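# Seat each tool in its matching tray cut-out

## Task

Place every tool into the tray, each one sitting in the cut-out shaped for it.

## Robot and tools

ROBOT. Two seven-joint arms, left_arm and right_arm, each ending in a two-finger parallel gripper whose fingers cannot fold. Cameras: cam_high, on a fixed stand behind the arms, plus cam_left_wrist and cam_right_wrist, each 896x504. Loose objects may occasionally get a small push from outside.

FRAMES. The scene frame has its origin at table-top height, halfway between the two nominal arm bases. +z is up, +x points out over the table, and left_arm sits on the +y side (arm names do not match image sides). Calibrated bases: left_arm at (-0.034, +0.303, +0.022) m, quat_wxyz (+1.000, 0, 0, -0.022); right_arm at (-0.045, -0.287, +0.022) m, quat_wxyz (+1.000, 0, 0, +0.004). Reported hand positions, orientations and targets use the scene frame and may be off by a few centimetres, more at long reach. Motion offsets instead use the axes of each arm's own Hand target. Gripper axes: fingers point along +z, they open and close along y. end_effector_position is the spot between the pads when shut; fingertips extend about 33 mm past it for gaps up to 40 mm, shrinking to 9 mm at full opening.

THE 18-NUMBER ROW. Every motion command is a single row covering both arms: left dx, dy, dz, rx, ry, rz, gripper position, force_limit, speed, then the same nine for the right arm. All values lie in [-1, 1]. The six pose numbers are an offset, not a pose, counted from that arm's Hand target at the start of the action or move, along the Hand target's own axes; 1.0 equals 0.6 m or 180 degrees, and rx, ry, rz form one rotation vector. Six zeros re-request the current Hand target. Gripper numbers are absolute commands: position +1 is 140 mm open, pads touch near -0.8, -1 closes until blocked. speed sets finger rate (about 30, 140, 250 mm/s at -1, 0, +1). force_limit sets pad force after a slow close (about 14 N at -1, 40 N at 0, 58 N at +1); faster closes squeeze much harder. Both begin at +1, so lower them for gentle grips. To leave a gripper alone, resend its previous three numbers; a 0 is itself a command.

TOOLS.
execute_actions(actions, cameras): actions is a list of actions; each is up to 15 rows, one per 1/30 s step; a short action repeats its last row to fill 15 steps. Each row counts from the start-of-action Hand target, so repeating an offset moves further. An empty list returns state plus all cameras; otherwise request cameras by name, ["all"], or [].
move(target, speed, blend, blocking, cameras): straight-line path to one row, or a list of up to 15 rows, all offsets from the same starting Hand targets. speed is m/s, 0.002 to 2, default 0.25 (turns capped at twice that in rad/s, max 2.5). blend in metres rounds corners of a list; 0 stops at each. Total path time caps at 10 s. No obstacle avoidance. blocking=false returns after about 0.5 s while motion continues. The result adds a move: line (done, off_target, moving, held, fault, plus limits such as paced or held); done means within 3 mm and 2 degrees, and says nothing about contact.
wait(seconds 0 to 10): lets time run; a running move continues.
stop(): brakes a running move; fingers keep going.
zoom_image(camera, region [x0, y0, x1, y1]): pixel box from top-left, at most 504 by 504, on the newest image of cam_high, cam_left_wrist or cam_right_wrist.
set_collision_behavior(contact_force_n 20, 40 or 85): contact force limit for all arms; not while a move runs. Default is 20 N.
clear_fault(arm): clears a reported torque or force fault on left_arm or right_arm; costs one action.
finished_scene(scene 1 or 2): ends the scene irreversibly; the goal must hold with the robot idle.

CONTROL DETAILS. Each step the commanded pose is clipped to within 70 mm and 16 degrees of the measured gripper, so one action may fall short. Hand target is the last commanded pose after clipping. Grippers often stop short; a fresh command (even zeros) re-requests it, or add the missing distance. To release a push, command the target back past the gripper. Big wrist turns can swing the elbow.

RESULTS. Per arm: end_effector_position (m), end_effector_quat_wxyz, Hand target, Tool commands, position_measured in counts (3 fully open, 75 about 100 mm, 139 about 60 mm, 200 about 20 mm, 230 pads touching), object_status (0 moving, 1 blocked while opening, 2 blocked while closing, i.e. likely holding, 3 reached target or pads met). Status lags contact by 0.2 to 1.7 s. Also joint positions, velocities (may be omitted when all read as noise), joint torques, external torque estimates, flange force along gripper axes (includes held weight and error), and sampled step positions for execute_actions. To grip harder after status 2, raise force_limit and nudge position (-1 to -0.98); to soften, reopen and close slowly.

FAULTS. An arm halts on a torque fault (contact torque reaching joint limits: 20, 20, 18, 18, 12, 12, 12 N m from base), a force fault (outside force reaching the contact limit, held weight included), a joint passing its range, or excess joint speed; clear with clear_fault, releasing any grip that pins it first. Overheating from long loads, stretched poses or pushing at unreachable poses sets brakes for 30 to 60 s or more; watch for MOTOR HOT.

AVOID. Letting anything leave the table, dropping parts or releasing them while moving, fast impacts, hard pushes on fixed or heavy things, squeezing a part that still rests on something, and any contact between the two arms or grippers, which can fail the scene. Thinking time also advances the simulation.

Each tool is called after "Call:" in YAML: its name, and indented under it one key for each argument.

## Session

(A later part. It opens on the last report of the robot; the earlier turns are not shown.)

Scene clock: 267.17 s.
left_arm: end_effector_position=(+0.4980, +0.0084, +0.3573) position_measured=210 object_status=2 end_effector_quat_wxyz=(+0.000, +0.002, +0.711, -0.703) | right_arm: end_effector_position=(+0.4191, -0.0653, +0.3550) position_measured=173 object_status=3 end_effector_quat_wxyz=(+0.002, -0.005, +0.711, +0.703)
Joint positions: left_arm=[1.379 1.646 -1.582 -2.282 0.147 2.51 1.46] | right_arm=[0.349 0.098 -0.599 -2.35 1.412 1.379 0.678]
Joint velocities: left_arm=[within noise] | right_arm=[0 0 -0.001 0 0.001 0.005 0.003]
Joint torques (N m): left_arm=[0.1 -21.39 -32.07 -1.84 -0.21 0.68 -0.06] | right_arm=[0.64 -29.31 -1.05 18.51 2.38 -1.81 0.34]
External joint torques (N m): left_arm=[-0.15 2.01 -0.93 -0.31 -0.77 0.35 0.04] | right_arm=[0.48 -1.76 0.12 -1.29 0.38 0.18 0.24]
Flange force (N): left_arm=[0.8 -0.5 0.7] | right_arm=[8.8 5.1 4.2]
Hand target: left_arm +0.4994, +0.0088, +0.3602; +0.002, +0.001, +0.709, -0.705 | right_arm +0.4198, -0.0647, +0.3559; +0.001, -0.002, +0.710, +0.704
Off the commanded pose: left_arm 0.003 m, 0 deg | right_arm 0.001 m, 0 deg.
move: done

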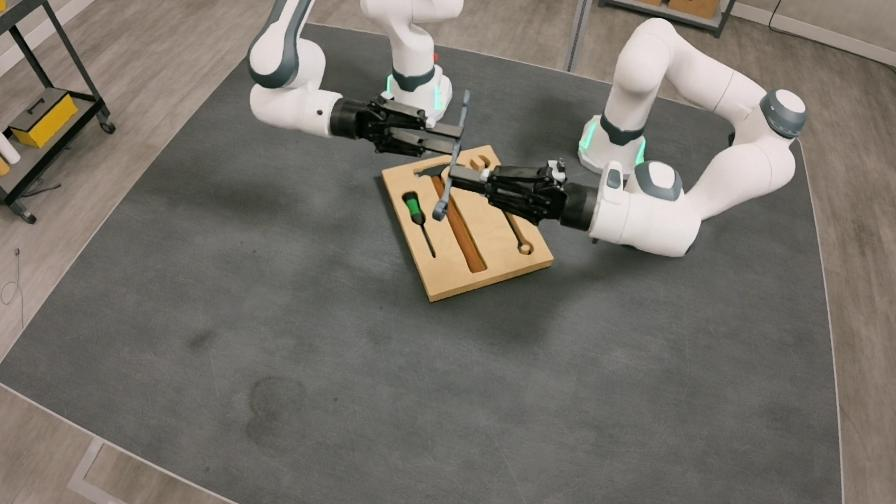

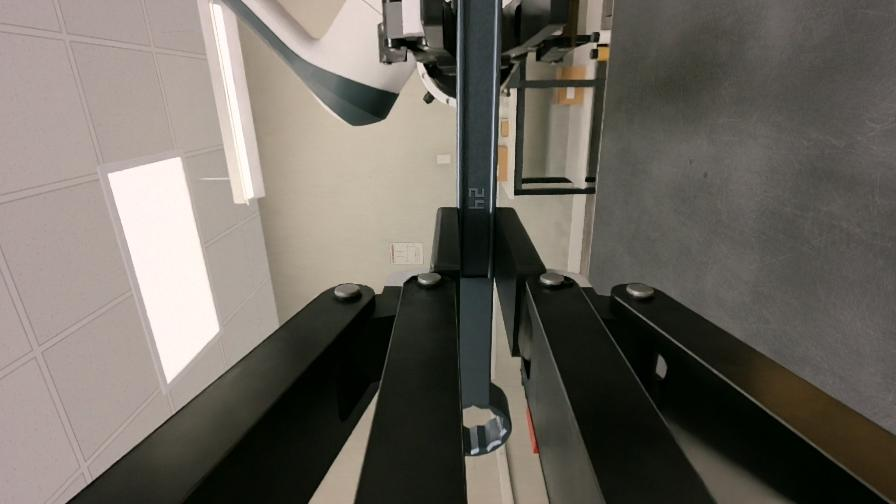

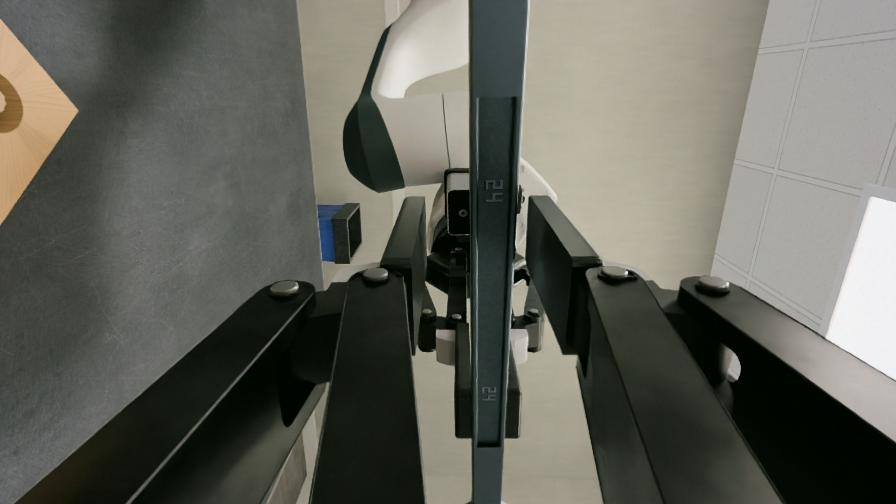

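Call:
move:
  target:
    - [0,0,0,0,0,0,-1,0,-1,0,0.01,0,0,0,0,-0.35,0,-1]
    - [0,0,0,0,0,0,-1,0,-1,0,0.01,0.028,0,0,0,-0.35,0,-1]
  speed: 0.08
  cameras: ["all"]

Call:
zoom_image:
  camera: "cam_high"
  region: [340, 70, 600, 250]

Scene clock: 269.13 s.
left_arm: end_effector_position=(+0.4980, +0.0084, +0.3573) position_measured=210 object_status=2 end_effector_quat_wxyz=(+0.000, +0.002, +0.711, -0.703) | right_arm: end_effector_position=(+0.4191, -0.0486, +0.3608) position_measured=173 object_status=3 end_effector_quat_wxyz=(+0.002, -0.004, +0.711, +0.703)
Joint positions: left_arm=[1.379 1.646 -1.582 -2.282 0.147 2.51 1.46] | right_arm=[0.371 0.071 -0.58 -2.363 1.435 1.417 0.694]
Joint velocities: left_arm=[within noise] | right_arm=[-0.001 -0.001 -0.001 -0.001 0.002 0.004 0.002]
Joint torques (N m): left_arm=[0.17 -21.38 -32.06 -1.72 -0.23 0.71 0] | right_arm=[0.67 -28.9 -0.52 18.81 2.3 -1.74 0.4]
External joint torques (N m): left_arm=[-0.13 1.96 -1.08 -0.23 -0.78 0.37 0.11] | right_arm=[0.52 -1.69 0.26 -1.23 0.34 0.22 0.3]
Flange force (N): left_arm=[0.6 -0.7 0.6] | right_arm=[8.6 5.0 3.9]
Hand target: left_arm +0.4994, +0.0088, +0.3602; +0.002, +0.001, +0.709, -0.705 | right_arm +0.4198, -0.0479, +0.3618; +0.001, -0.002, +0.710, +0.704
Off the commanded pose: left_arm 0.003 m, 0 deg | right_arm 0.001 m, 0 deg.
move: done

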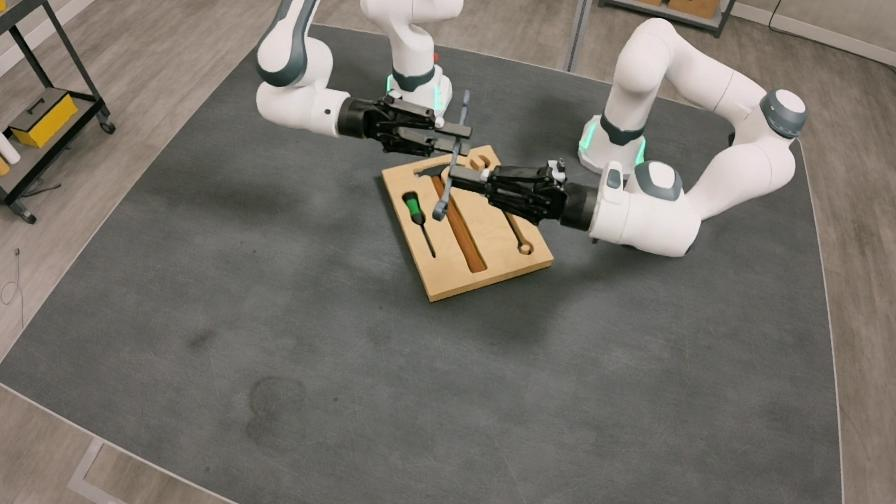

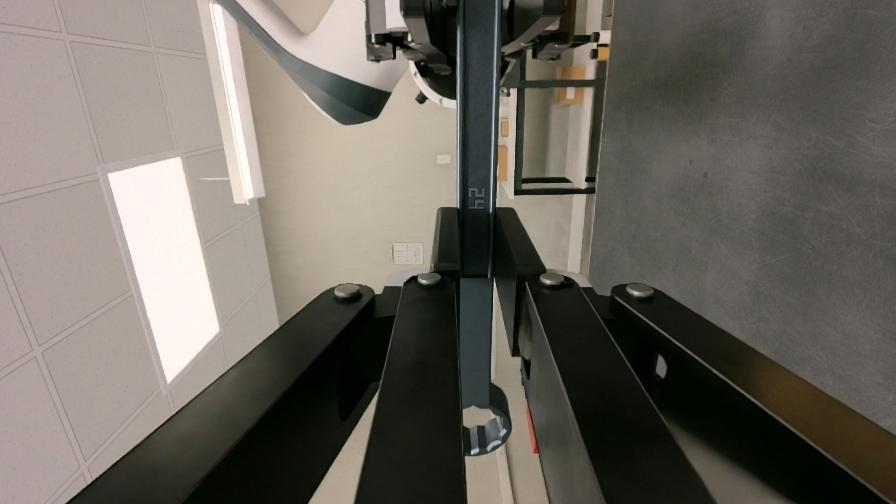

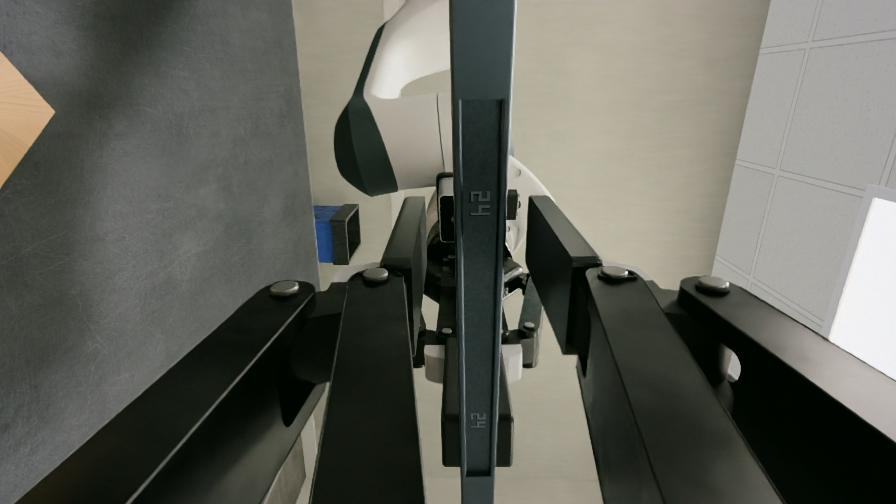

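Scaled by 1.938 from the camera's 896x504 image, which has a finer 1280x720 frame.

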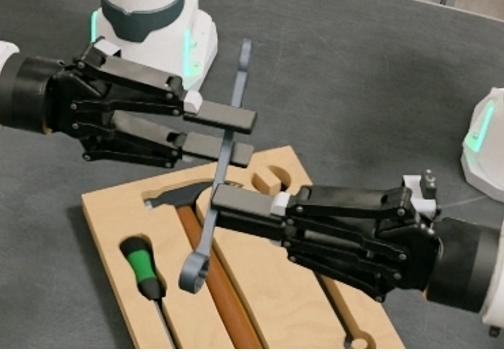

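Call:
move:
  target:
    - [0,0,0,0,0,0,-1,0,-1,0,-0.002,-0.042,0,0,0,-0.35,0,-1]
  speed: 0.1
  cameras: ["cam_high","cam_right_wrist"]

Call:
zoom_image:
  camera: "cam_high"
  region: [400, 80, 540, 220]

Scene clock: 272.73 s.
left_arm: end_effector_position=(+0.4980, +0.0084, +0.3573) position_measured=210 object_status=2 end_effector_quat_wxyz=(+0.000, +0.002, +0.711, -0.703) | right_arm: end_effector_position=(+0.4204, -0.0723, +0.3612) position_measured=173 object_status=3 end_effector_quat_wxyz=(+0.002, -0.001, +0.710, +0.704)
Joint positions: left_arm=[1.379 1.646 -1.582 -2.282 0.147 2.51 1.46] | right_arm=[0.34 0.088 -0.607 -2.347 1.405 1.373 0.695]
Joint velocities: left_arm=[within noise] | right_arm=[0 -0.002 -0.001 0 -0.001 -0.004 0]
Joint torques (N m): left_arm=[0.13 -21.33 -32.05 -1.82 -0.22 0.68 0.02] | right_arm=[0.21 -27.8 -1.15 19.37 1.78 -2.13 0.18]
External joint torques (N m): left_arm=[-0.19 1.94 -1.06 -0.32 -0.77 0.34 0.12] | right_arm=[0.13 -0.4 -0.02 -0.61 -0.27 -0.15 0.08]
Flange force (N): left_arm=[0.7 -0.7 0.7] | right_arm=[3.3 1.2 0.3]
Hand target: left_arm +0.4994, +0.0088, +0.3602; +0.002, +0.001, +0.709, -0.705 | right_arm +0.4198, -0.0731, +0.3608; +0.001, -0.002, +0.710, +0.704
Off the commanded pose: left_arm 0.003 m, 0 deg | right_arm 0.001 m, 0 deg.
move: done
Images, in order (width x height): cam_high 896x504, cam_right_wrist 896x504.

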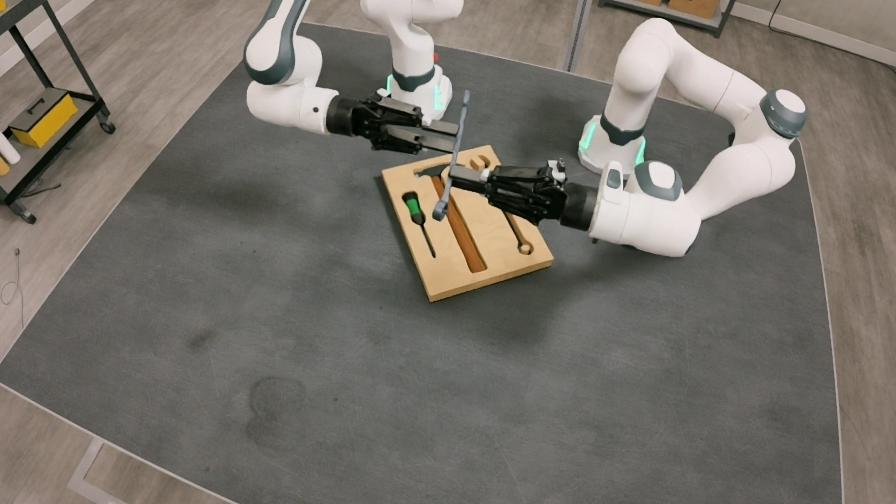

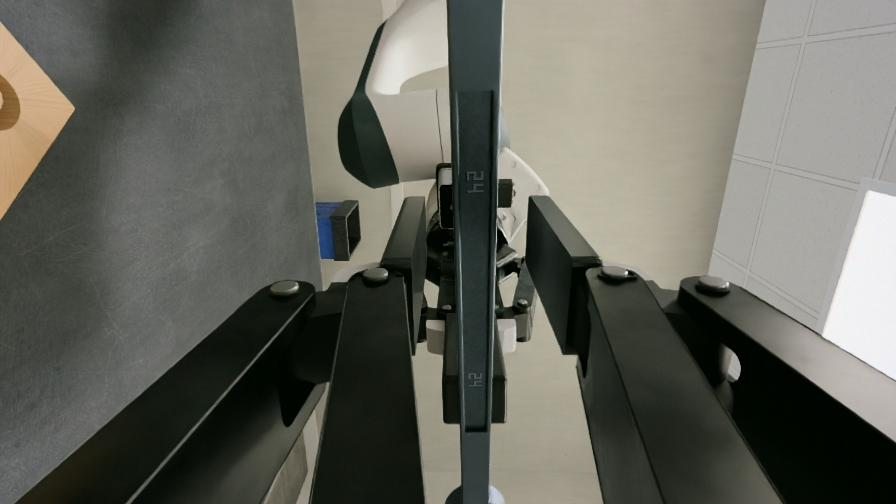

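Scaled by 3.600 from the camera's 896x504 image, which has a finer 1280x720 frame.

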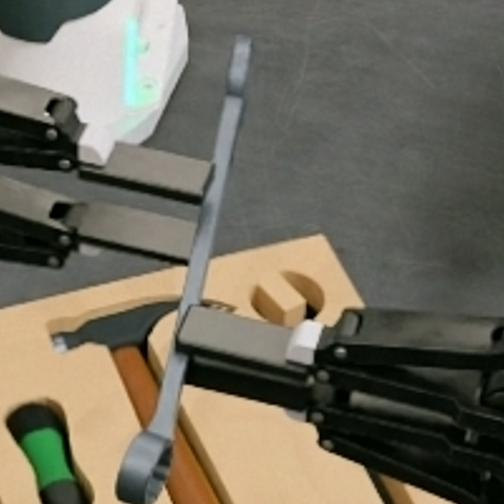

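Call:
move:
  target:
    - [0,0,0,0,0,0,-1,0,-1,0,-0.001,0.02,0,0,0,-0.35,0,-1]
  speed: 0.08
  cameras: ["cam_high","cam_right_wrist"]

Call:
zoom_image:
  camera: "cam_high"
  region: [400, 80, 540, 220]

Scene clock: 274.00 s.
left_arm: end_effector_position=(+0.4980, +0.0084, +0.3573) position_measured=210 object_status=2 end_effector_quat_wxyz=(+0.000, +0.002, +0.711, -0.703) | right_arm: end_effector_position=(+0.4192, -0.0621, +0.3592) position_measured=173 object_status=3 end_effector_quat_wxyz=(+0.000, -0.002, +0.711, +0.703)
Joint positions: left_arm=[1.379 1.646 -1.582 -2.282 0.147 2.51 1.46] | right_arm=[0.353 0.084 -0.595 -2.353 1.415 1.39 0.695]
Joint velocities: left_arm=[within noise] | right_arm=[-0.001 0.001 0 0 0.001 0.004 0]
Joint torques (N m): left_arm=[0.13 -21.47 -32.05 -1.82 -0.19 0.69 -0.05] | right_arm=[0.88 -28.99 -0.5 18.7 2.41 -1.75 0.2]
External joint torques (N m): left_arm=[-0.05 1.84 -1.01 -0.23 -0.74 0.37 0.05] | right_arm=[0.74 -1.64 0.5 -1.24 0.41 0.22 0.1]
Flange force (N): left_arm=[0.8 -0.8 0.5] | right_arm=[8.4 4.4 4.8]
Hand target: left_arm +0.4994, +0.0088, +0.3602; +0.002, +0.001, +0.709, -0.705 | right_arm +0.4198, -0.0611, +0.3601; +0.001, -0.002, +0.710, +0.704
Off the commanded pose: left_arm 0.003 m, 0 deg | right_arm 0.001 m, 0 deg.
move: done
Images, in order (width x height): cam_high 896x504, cam_right_wrist 896x504.

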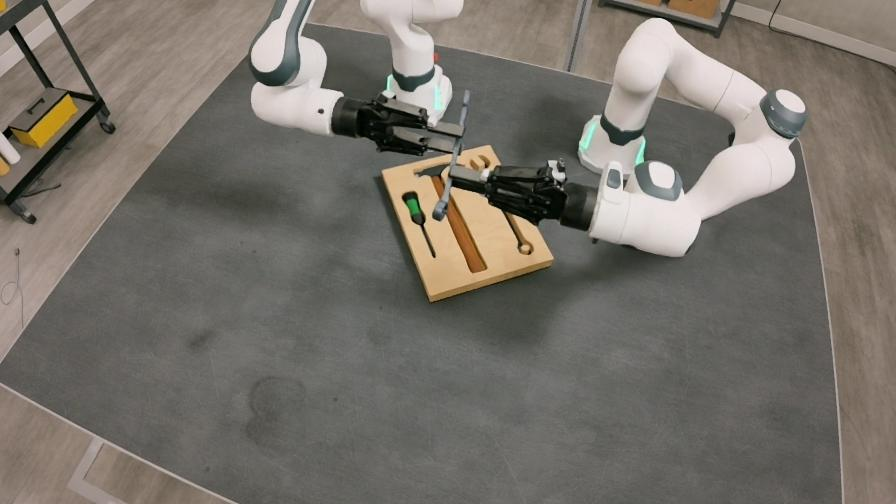

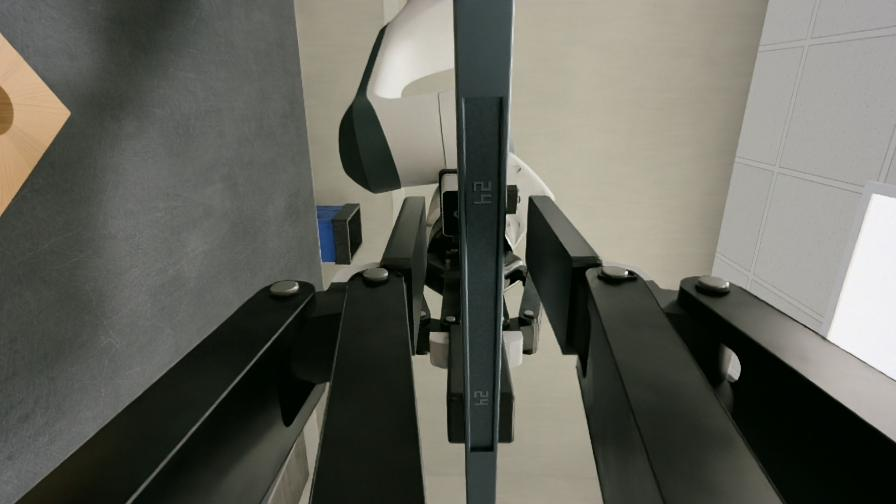

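Scaled by 3.600 from the camera's 896x504 image, which has a finer 1280x720 frame.

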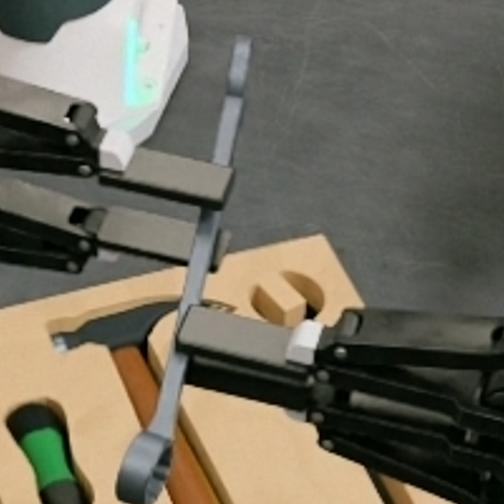

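Call:
move:
  target:
    - [0,0,0,0,0,0,-1,0,-1,0,0.0025,0,0,0,0,-0.35,0,-1]
    - [0,0,0,0,0,0,-1,0,-1,0,0.0025,0,0,0,0,-1,-0.3,-1]
  speed: 0.05
  cameras: ["cam_right_wrist"]

Call:
wait:
  seconds: 0.7

Scene clock: 276.17 s.
left_arm: end_effector_position=(+0.4981, +0.0084, +0.3573) position_measured=210 object_status=2 end_effector_quat_wxyz=(+0.000, +0.002, +0.711, -0.703) | right_arm: end_effector_position=(+0.4196, -0.0621, +0.3609) position_measured=207 object_status=0 end_effector_quat_wxyz=(+0.002, -0.003, +0.711, +0.703)
Joint positions: left_arm=[1.379 1.646 -1.582 -2.282 0.147 2.51 1.46] | right_arm=[0.353 0.08 -0.595 -2.354 1.415 1.392 0.695]
Joint torques (N m): left_arm=[0.15 -21.49 -32.31 -1.81 0.03 0.69 -0.06] | right_arm=[0.8 -28.65 -0.37 18.75 2.2 -1.76 0.48]
External joint torques (N m): left_arm=[-0.16 1.86 -1.24 -0.34 -0.53 0.35 0.04] | right_arm=[0.65 -1.41 0.56 -1.21 0.2 0.21 0.38]
Flange force (N): left_arm=[0.8 -1.1 0.7] | right_arm=[7.7 4.6 4.3]
Hand target: left_arm +0.4994, +0.0088, +0.3602; +0.002, +0.001, +0.709, -0.705 | right_arm +0.4198, -0.0611, +0.3616; +0.001, -0.002, +0.710, +0.704
Off the commanded pose: left_arm 0.003 m, 0 deg | right_arm 0.001 m, 0 deg.
move: done
Images, in order (width x height): cam_right_wrist 896x504.

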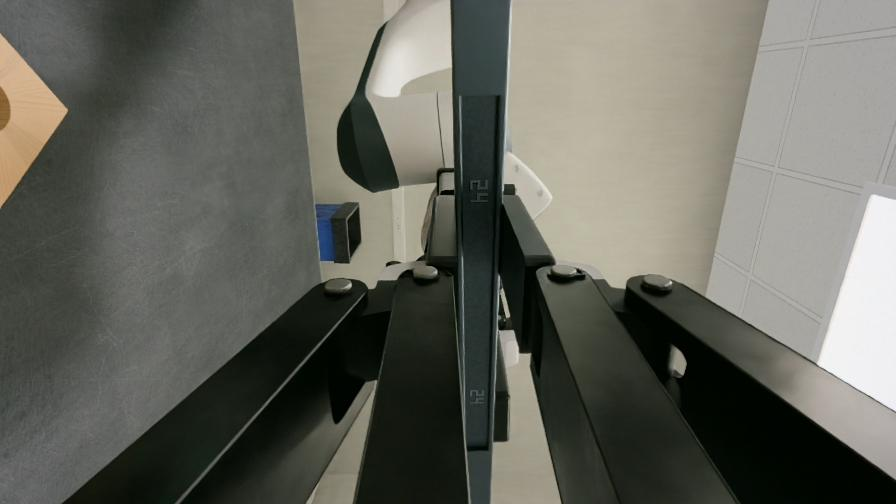

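Scene clock: 276.87 s.
left_arm: end_effector_position=(+0.4981, +0.0084, +0.3573) position_measured=210 object_status=2 end_effector_quat_wxyz=(+0.000, +0.002, +0.711, -0.703) | right_arm: end_effector_position=(+0.4196, -0.0621, +0.3609) position_measured=207 object_status=2 end_effector_quat_wxyz=(+0.002, -0.003, +0.711, +0.703)
Joint positions: left_arm=[1.379 1.646 -1.582 -2.282 0.147 2.51 1.46] | right_arm=[0.353 0.08 -0.595 -2.354 1.415 1.392 0.695]
Joint torques (N m): left_arm=[0.16 -21.42 -32.26 -1.82 0 0.7 -0.01] | right_arm=[0.83 -28.65 -0.39 18.8 2.2 -1.76 0.45]
External joint torques (N m): left_arm=[-0.23 1.97 -1.14 -0.39 -0.56 0.35 0.09] | right_arm=[0.73 -1.4 0.59 -1.16 0.19 0.21 0.35]
Flange force (N): left_arm=[0.9 -0.7 0.9] | right_arm=[7.6 4.5 4.3]
Hand target: left_arm +0.4994, +0.0088, +0.3602; +0.002, +0.001, +0.709, -0.705 | right_arm +0.4198, -0.0611, +0.3616; +0.001, -0.002, +0.710, +0.704
Tool commands: left_gripper/position=-1.0 left_gripper/force_limit=+0.0 left_gripper/speed=-1.0 right_gripper/position=-1.0 right_gripper/force_limit=-0.3 right_gripper/speed=-1.0
Off the commanded pose: left_arm 0.003 m, 0 deg | right_arm 0.001 m, 0 deg.
wait: 0.70 s; at rest by 0.17 s

Call:
execute_actions:
  actions:
    - [[0,0,0,0,0,0,-0.35,0,-1,0,0,0,0,0,0,-1,-0.3,-1]]
    - [[0,0,0,0,0,0,-0.35,0,-1,0,0,0,0,0,0,-1,-0.3,-1]]

Call:
move:
  target:
    - [0,0,-0.25,0,0,0,-0.35,0,-1,0,0,0,0,0,0,-1,-0.3,-1]
  speed: 0.15
  cameras: ["all"]

Scene clock: 278.33 s.
left_arm: end_effector_position=(+0.4982, +0.0085, +0.3589) position_measured=173 object_status=3 end_effector_quat_wxyz=(+0.001, +0.002, +0.711, -0.703) | right_arm: end_effector_position=(+0.4202, -0.0624, +0.3590) position_measured=207 object_status=2 end_effector_quat_wxyz=(+0.002, -0.001, +0.712, +0.702)
Joint positions: left_arm=[1.379 1.646 -1.585 -2.282 0.147 2.51 1.46] | right_arm=[0.353 0.08 -0.594 -2.355 1.415 1.398 0.695]
Joint torques (N m): left_arm=[0.11 -21.59 -30.61 -1.76 0.51 0.67 -0.09] | right_arm=[0.52 -29.96 -0.39 19.72 2.84 -2.6 0.25]
External joint torques (N m): left_arm=[-0.05 1.67 0.28 -0.21 -0.04 0.34 0.01] | right_arm=[0.44 -2.55 0.61 -0.33 0.83 -0.64 0.15]
External joint torques at the end of the 1st action: left_arm=[-0.18 1.67 0.58 -0.29 -0.06 0.34 0.06] | right_arm=[0.6 -2.64 0.67 -0.53 0.84 -0.64 0.16]
Flange force (N): left_arm=[1.1 1.8 0.7] | right_arm=[6.6 5.9 3.4]
Flange force at the end of the 1st action (N): left_arm=[1.1 2.4 1.0] | right_arm=[7.4 6.2 3.9]
Hand target: left_arm +0.4994, +0.0088, +0.3602; +0.002, +0.001, +0.709, -0.705 | right_arm +0.4198, -0.0611, +0.3616; +0.001, -0.002, +0.710, +0.704
Off the commanded pose: left_arm 0.002 m, 0 deg | right_arm 0.003 m, 0 deg.
Step readings (end_effector_position of left_arm | right_arm; steps 1 to 15: 1st action; 16 to 30: 2nd action):
0: (+0.4981, +0.0084, +0.3573) | (+0.4196, -0.0621, +0.3609)
1: (+0.4981, +0.0084, +0.3573) | (+0.4196, -0.0621, +0.3609)
2: (+0.4981, +0.0084, +0.3573) | (+0.4196, -0.0621, +0.3609)
4: (+0.4981, +0.0084, +0.3573) | (+0.4196, -0.0621, +0.3609)
8: (+0.4981, +0.0084, +0.3578) | (+0.4197, -0.0622, +0.3603)
15: (+0.4982, +0.0085, +0.3588) | (+0.4200, -0.0623, +0.3593)
16: (+0.4982, +0.0085, +0.3588) | (+0.4201, -0.0624, +0.3592)
17: (+0.4982, +0.0085, +0.3588) | (+0.4201, -0.0624, +0.3592)
19: (+0.4982, +0.0085, +0.3589) | (+0.4201, -0.0624, +0.3591)
23: (+0.4982, +0.0085, +0.3589) | (+0.4202, -0.0624, +0.3590)
30: (+0.4982, +0.0085, +0.3589) | (+0.4202, -0.0624, +0.3590)

Scene clock: 280.17 s.
left_arm: end_effector_position=(+0.5001, +0.1593, +0.3600) position_measured=173 object_status=3 end_effector_quat_wxyz=(+0.002, -0.002, +0.711, -0.704) | right_arm: end_effector_position=(+0.4202, -0.0624, +0.3590) position_measured=207 object_status=2 end_effector_quat_wxyz=(+0.002, -0.001, +0.712, +0.702)
Joint positions: left_arm=[1.625 1.667 -1.604 -2.164 0.127 2.151 1.467] | right_arm=[0.353 0.08 -0.594 -2.355 1.415 1.398 0.695]
Joint velocities: left_arm=[0 0 0.001 0 -0.001 -0.003 0] | right_arm=[within noise]
Joint torques (N m): left_arm=[-0.03 -23.18 -31 -2.31 -0.84 0.06 0.17] | right_arm=[0.52 -29.99 -0.39 19.69 2.83 -2.62 0.23]
External joint torques (N m): left_arm=[-0.38 1.96 0.44 -0.55 -0.1 -0.26 0.27] | right_arm=[0.35 -2.72 0.52 -0.29 0.84 -0.65 0.13]
Flange force (N): left_arm=[0.9 2.2 0.5] | right_arm=[6.9 6.2 3.3]
Hand target: left_arm +0.4992, +0.1588, +0.3611; +0.002, +0.001, +0.709, -0.705 | right_arm +0.4198, -0.0611, +0.3616; +0.001, -0.002, +0.710, +0.704
Off the commanded pose: left_arm 0.002 m, 0 deg | right_arm 0.003 m, 0 deg.
move: done

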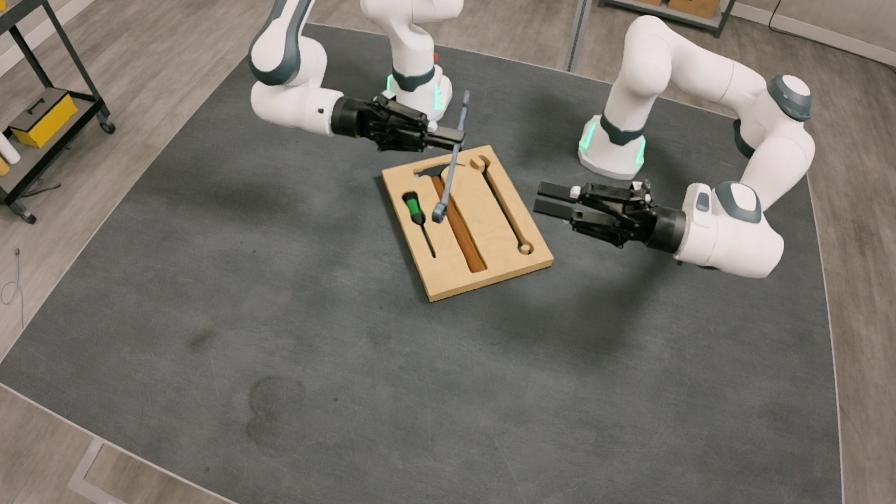

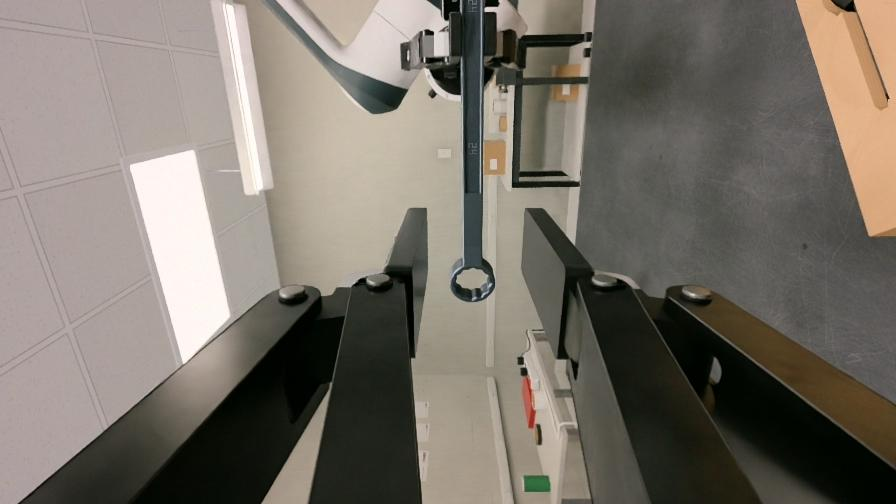

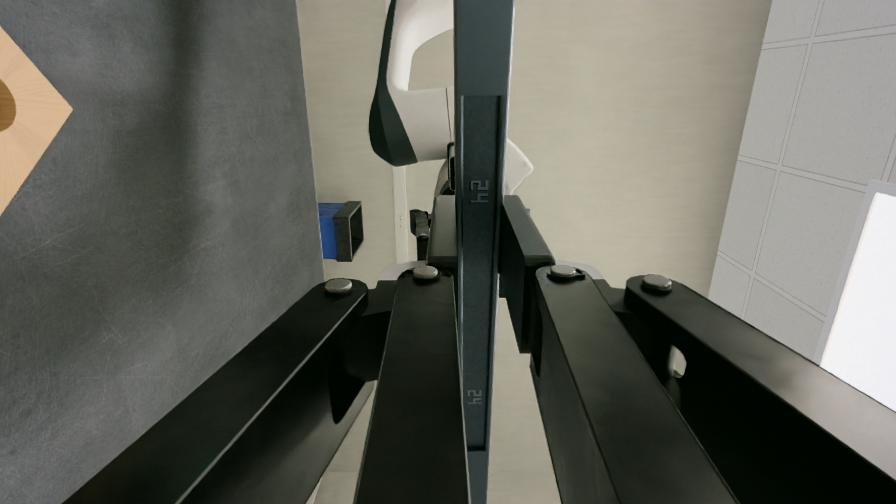

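Call:
move:
  target:
    - [0.083,0,-0.2,-0.25,0,0,-0.35,0,-1,0,0,0,0.25,0,0,-1,-0.3,-1]
    - [0.167,0,-0.333,-0.5,0,0,-0.35,0,-1,0,0,0,0.5,0,0,-1,-0.3,-1]
  speed: 0.3
  blend: 0.02
  cameras: ["all"]

Scene clock: 284.73 s.
left_arm: end_effector_position=(+0.3994, +0.3582, +0.3629) position_measured=173 object_status=3 end_effector_quat_wxyz=(+0.003, +0.001, +1.000, +0.001) | right_arm: end_effector_position=(+0.4180, -0.0606, +0.3588) position_measured=207 object_status=2 end_effector_quat_wxyz=(-0.001, -0.004, +1.000, -0.004)
Joint positions: left_arm=[2.172 0.695 -2.287 -2.143 0.509 1.639 1.248] | right_arm=[0.222 -0.147 0.212 -1.932 0.025 1.782 1.997]
Joint velocities: left_arm=[within noise] | right_arm=[0.001 0.002 0 -0.001 -0.001 0 0.007]
Joint torques (N m): left_arm=[0.92 -2.38 -15.79 19.55 0.77 2.39 -0.13] | right_arm=[-0.02 -28.44 -0.58 25.59 0.58 2.33 0.31]
External joint torques (N m): left_arm=[0.75 -0.49 -0.41 -1.92 -0.03 -0.08 -0.13] | right_arm=[-0.12 -2.16 0.42 1.1 -0.25 -0.08 0.31]
Flange force (N): left_arm=[6.4 -1.2 4.3] | right_arm=[2.8 -0.3 -3.0]
Hand target: left_arm +0.3987, +0.3585, +0.3619; +0.002, -0.001, +1.000, +0.003 | right_arm +0.4198, -0.0611, +0.3616; +0.002, +0.000, +1.000, -0.005
Off the commanded pose: left_arm 0.001 m, 0 deg | right_arm 0.003 m, 1 deg.
move: done

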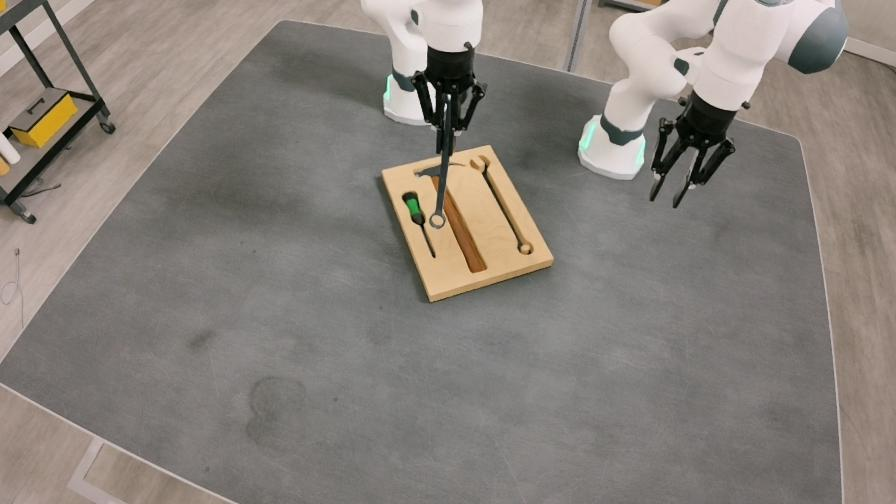

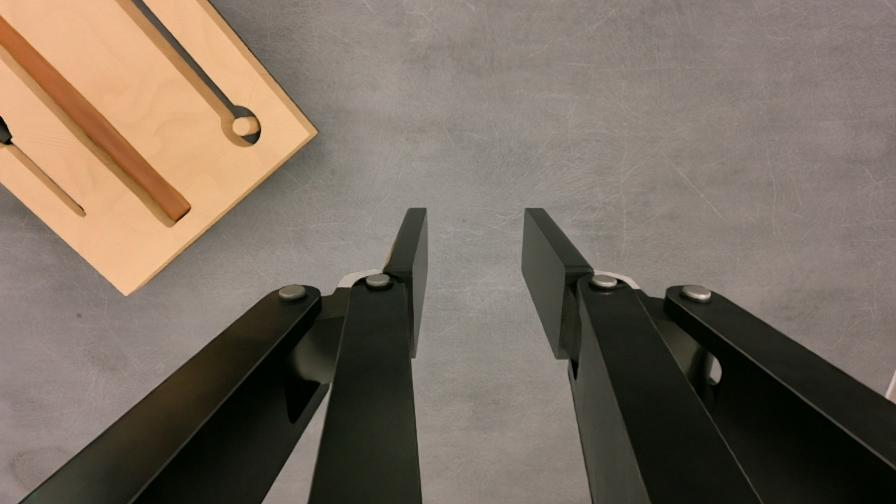

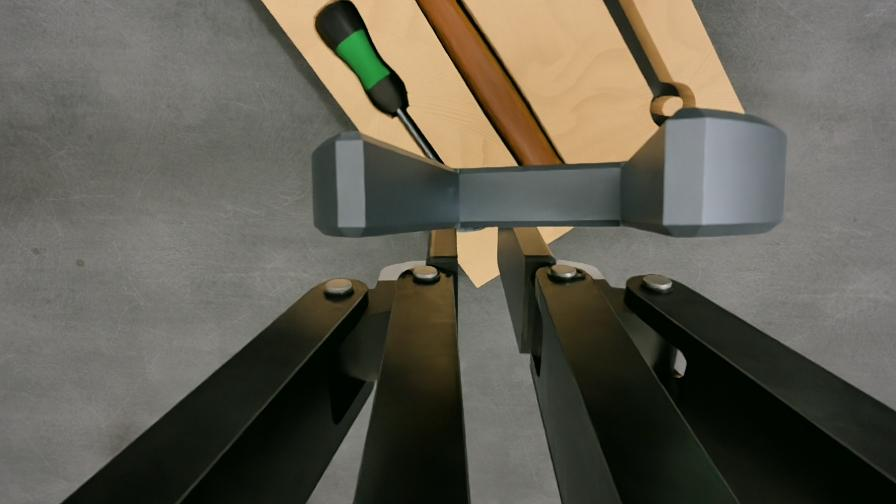

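Call:
move:
  target:
    - [0,0,0,0,0,0,-0.35,0,-1,-0.05,-0.4,0.1,0,0,0,-1,-0.3,-1]
  speed: 0.15
  cameras: ["all"]

Call:
zoom_image:
  camera: "cam_high"
  region: [280, 100, 460, 280]

Scene clock: 288.47 s.
left_arm: end_effector_position=(+0.3994, +0.3582, +0.3629) position_measured=173 object_status=3 end_effector_quat_wxyz=(+0.003, +0.001, +1.000, +0.001) | right_arm: end_effector_position=(+0.4480, -0.3012, +0.3020) position_measured=207 object_status=2 end_effector_quat_wxyz=(-0.002, +0.004, +1.000, -0.004)
Joint positions: left_arm=[2.172 0.695 -2.287 -2.143 0.509 1.639 1.248] | right_arm=[0.086 -0.201 -0.11 -2.137 -0.032 1.934 1.576]
Joint velocities: left_arm=[within noise] | right_arm=[-0.001 0.001 0 0.001 0.001 0.001 -0.005]
Joint torques (N m): left_arm=[0.9 -2.37 -15.8 19.53 0.75 2.41 -0.11] | right_arm=[0.77 -27.43 0.57 25.12 0.79 2.74 -0.12]
External joint torques (N m): left_arm=[0.68 -0.47 -0.51 -1.91 -0.07 -0.05 -0.11] | right_arm=[0.54 -2.31 -0.2 0.74 0.02 0.34 -0.12]
Flange force (N): left_arm=[6.5 -1.4 4.2] | right_arm=[4.7 0.0 -1.8]
Hand target: left_arm +0.3987, +0.3585, +0.3619; +0.002, -0.001, +1.000, +0.003 | right_arm +0.4502, -0.3016, +0.3039; +0.002, +0.000, +1.000, -0.005
Off the commanded pose: left_arm 0.001 m, 0 deg | right_arm 0.003 m, 1 deg.
move: done

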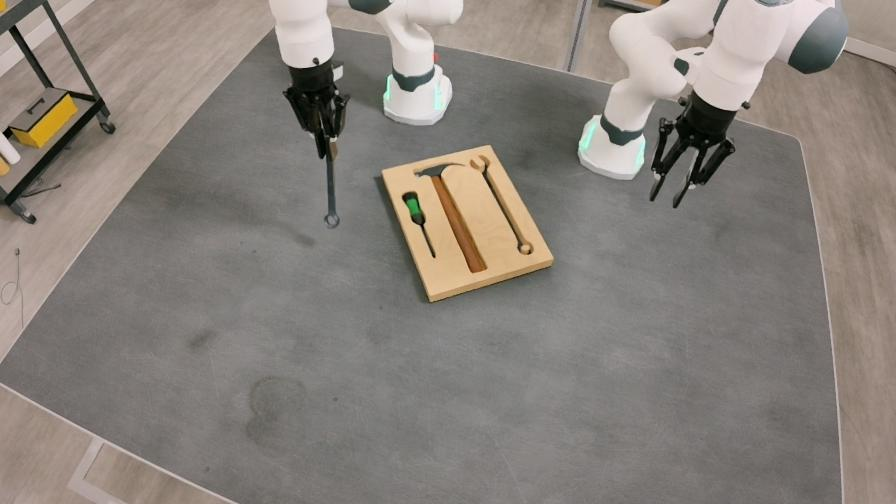

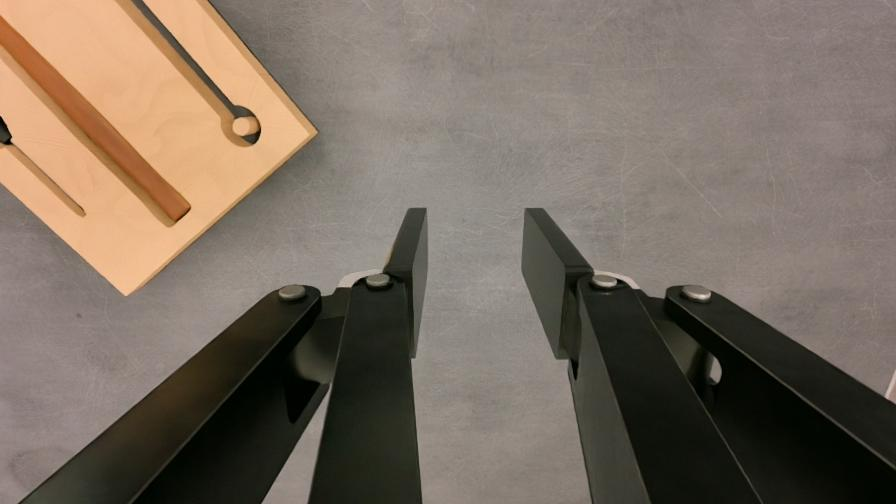

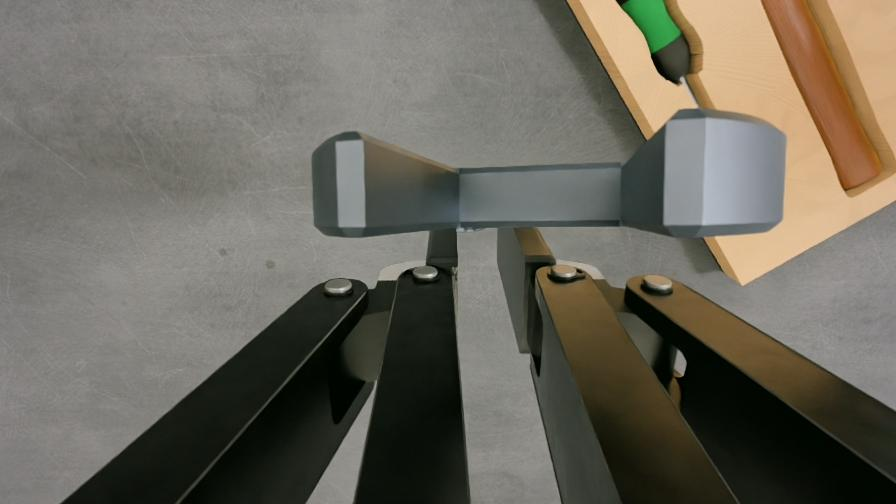

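Scaled by 2.800 from the camera's 896x504 image, which has a finer 1280x720 frame.

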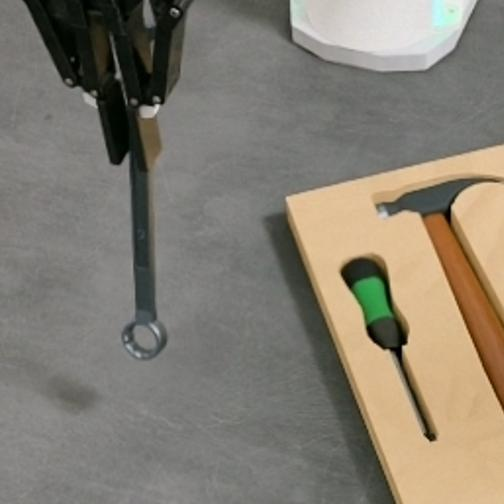

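Call:
move:
  target:
    - [0,0,0,0,0,0,-0.35,0,-1,0,0,0.18,0,0,0,-1,-0.3,-1]
  speed: 0.12
  cameras: ["cam_high"]

Call:
zoom_image:
  camera: "cam_high"
  region: [280, 100, 460, 280]

Scene clock: 291.67 s.
left_arm: end_effector_position=(+0.3994, +0.3582, +0.3629) position_measured=173 object_status=3 end_effector_quat_wxyz=(+0.003, +0.001, +1.000, +0.001) | right_arm: end_effector_position=(+0.4483, -0.3028, +0.1945) position_measured=207 object_status=2 end_effector_quat_wxyz=(-0.001, +0.001, +1.000, -0.006)
Joint positions: left_arm=[2.172 0.695 -2.287 -2.143 0.509 1.639 1.248] | right_arm=[0.086 -0.102 -0.118 -2.317 -0.031 2.213 1.568]
Joint velocities: left_arm=[within noise] | right_arm=[0 0 0.001 0.002 0.001 0.004 0]
Joint torques (N m): left_arm=[0.88 -2.38 -15.81 19.5 0.77 2.41 -0.17] | right_arm=[0.43 -29.29 0.18 23.21 1.02 2.74 -0.06]
External joint torques (N m): left_arm=[0.68 -0.45 -0.53 -1.91 -0.05 -0.05 -0.17] | right_arm=[0.34 -2.19 -0.18 0.3 0.38 0.33 -0.06]
Flange force (N): left_arm=[6.7 -1.5 4.2] | right_arm=[5.3 0.1 -2.4]
Hand target: left_arm +0.3987, +0.3585, +0.3619; +0.002, -0.001, +1.000, +0.003 | right_arm +0.4506, -0.3026, +0.1959; +0.002, +0.000, +1.000, -0.005
Off the commanded pose: left_arm 0.001 m, 0 deg | right_arm 0.003 m, 0 deg.
move: done
Images, in order (width x height): cam_high 896x504.

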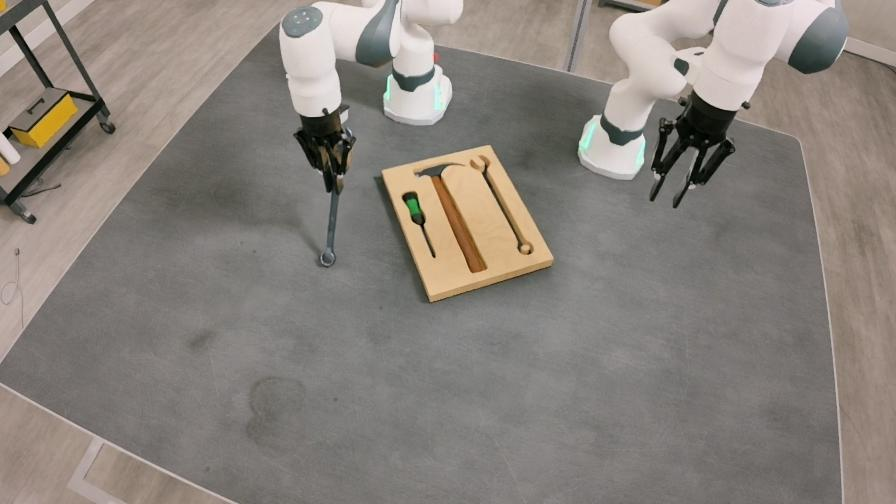

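Scaled by 2.800 from the camera's 896x504 image, which has a finer 1280x720 frame.

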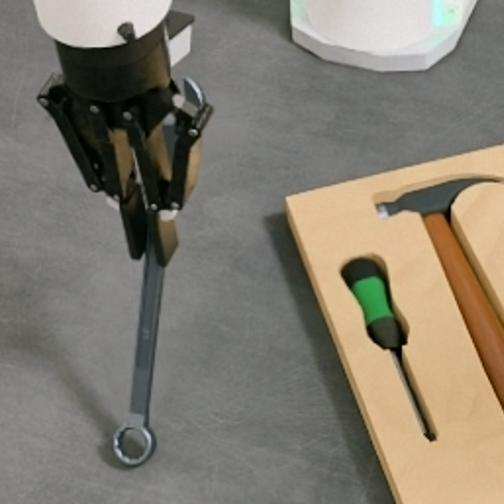

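Call:
move:
  target:
    - [0,0,0,0,0,0,-0.35,0,-1,0.02,0,0.05,0,0,0,-1,-0.3,-1]
  speed: 0.06
  cameras: ["cam_right_wrist"]

Call:
move:
  target:
    - [0,0,0,0,0,0,-0.35,0,-1,0.04,0,0.05,0,0,0,-1,-0.3,-1]
  speed: 0.06
  cameras: ["cam_high","cam_right_wrist"]

Call:
zoom_image:
  camera: "cam_high"
  region: [280, 100, 460, 280]

Scene clock: 293.40 s.
left_arm: end_effector_position=(+0.3994, +0.3582, +0.3629) position_measured=173 object_status=3 end_effector_quat_wxyz=(+0.003, +0.001, +1.000, +0.001) | right_arm: end_effector_position=(+0.4366, -0.3028, +0.1647) position_measured=207 object_status=2 end_effector_quat_wxyz=(-0.001, +0.001, +1.000, -0.006)
Joint positions: left_arm=[2.172 0.695 -2.287 -2.143 0.509 1.639 1.248] | right_arm=[0.086 -0.092 -0.12 -2.391 -0.031 2.298 1.567]
Joint velocities: left_arm=[within noise] | right_arm=[0 0 -0.001 -0.001 0 0.004 -0.001]
Joint torques (N m): left_arm=[0.88 -2.39 -15.79 19.5 0.77 2.4 -0.12] | right_arm=[0.44 -28.79 0.13 22.27 0.84 2.8 -0.13]
External joint torques (N m): left_arm=[0.79 -0.45 -0.29 -1.96 -0.03 -0.08 -0.12] | right_arm=[0.31 -1.96 -0.23 0.02 0.23 0.37 -0.13]
Flange force (N): left_arm=[6.4 -1.1 4.5] | right_arm=[5.5 -0.1 -2.1]
Hand target: left_arm +0.3987, +0.3585, +0.3619; +0.002, -0.001, +1.000, +0.003 | right_arm +0.4387, -0.3029, +0.1659; +0.002, +0.000, +1.000, -0.005
Off the commanded pose: left_arm 0.001 m, 0 deg | right_arm 0.002 m, 0 deg.
move: done
Images, in order (width x height): cam_right_wrist 896x504.

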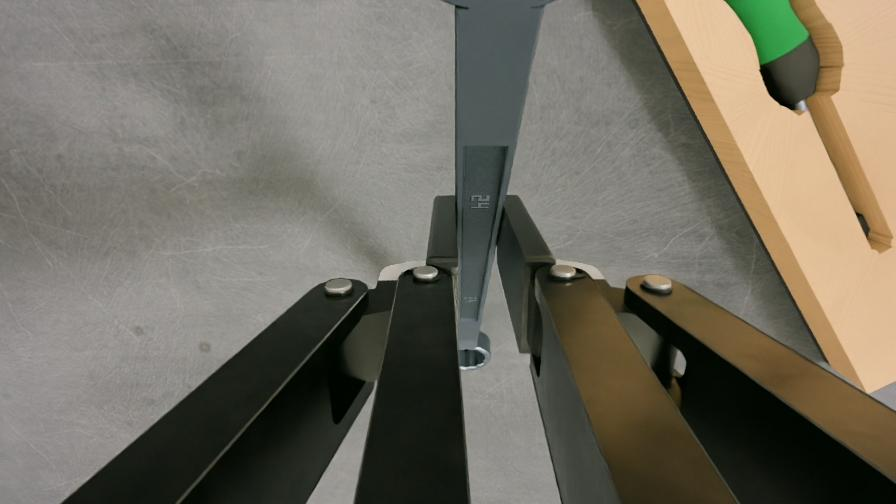

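Scene clock: 294.67 s.
left_arm: end_effector_position=(+0.3994, +0.3582, +0.3629) position_measured=173 object_status=3 end_effector_quat_wxyz=(+0.003, +0.001, +1.000, +0.001) | right_arm: end_effector_position=(+0.4119, -0.3019, +0.1331) position_measured=207 object_status=2 end_effector_quat_wxyz=(-0.003, +0.001, +1.000, -0.004)
Joint positions: left_arm=[2.172 0.695 -2.287 -2.143 0.509 1.639 1.248] | right_arm=[0.086 -0.103 -0.123 -2.498 -0.031 2.39 1.567]
Joint velocities: left_arm=[within noise] | right_arm=[0 -0.001 0 -0.001 0 0.004 0]
Joint torques (N m): left_arm=[0.9 -2.35 -15.79 19.51 0.76 2.42 -0.12] | right_arm=[0.14 -28.25 0.12 21.1 0.56 2.83 0]
External joint torques (N m): left_arm=[0.76 -0.44 -0.35 -1.99 -0.05 -0.06 -0.12] | right_arm=[-0.05 -2.87 -0.32 -0.04 0.01 0.43 0]
Flange force (N): left_arm=[6.6 -1.2 4.5] | right_arm=[8.4 -0.3 -4.4]
Hand target: left_arm +0.3987, +0.3585, +0.3619; +0.002, -0.001, +1.000, +0.003 | right_arm +0.4149, -0.3032, +0.1358; +0.002, +0.000, +1.000, -0.005
Off the commanded pose: left_arm 0.001 m, 0 deg | right_arm 0.004 m, 1 deg.
move: off_target (right_arm)
Images, in order (width x height): cam_high 896x504, cam_right_wrist 896x504.

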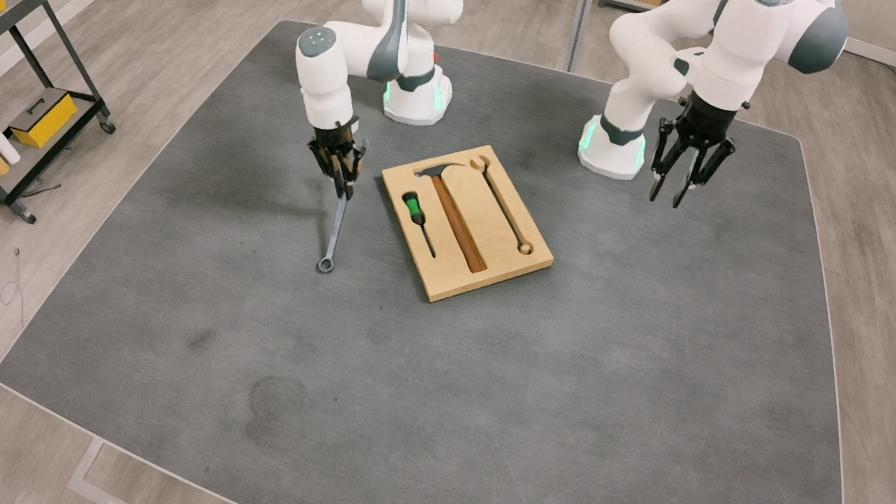

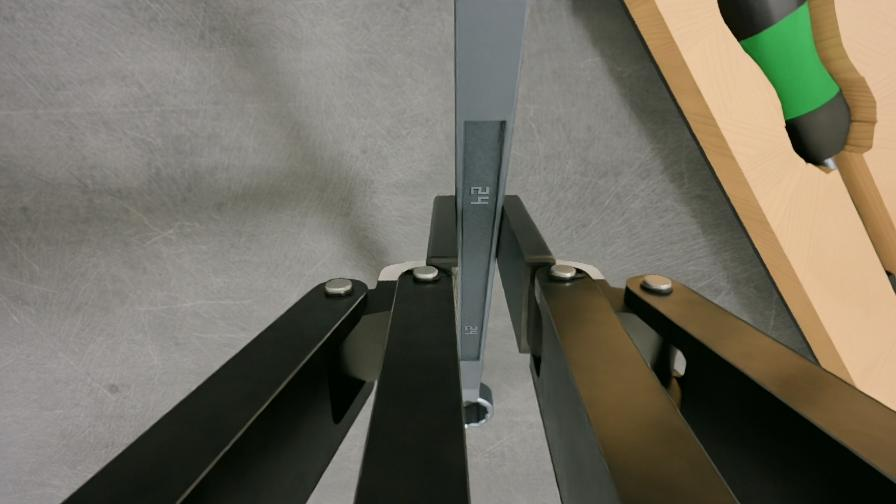

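Scaled by 2.800 from the camera's 896x504 image, which has a finer 1280x720 frame.

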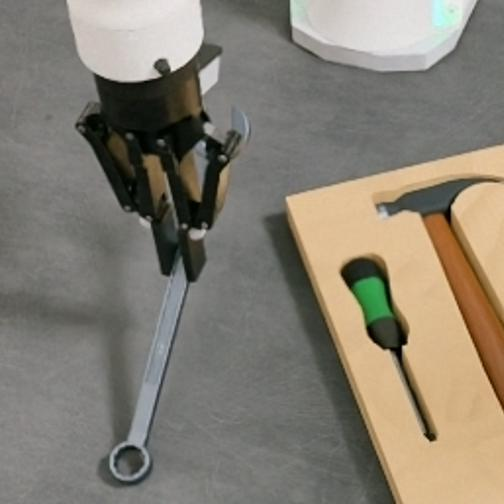

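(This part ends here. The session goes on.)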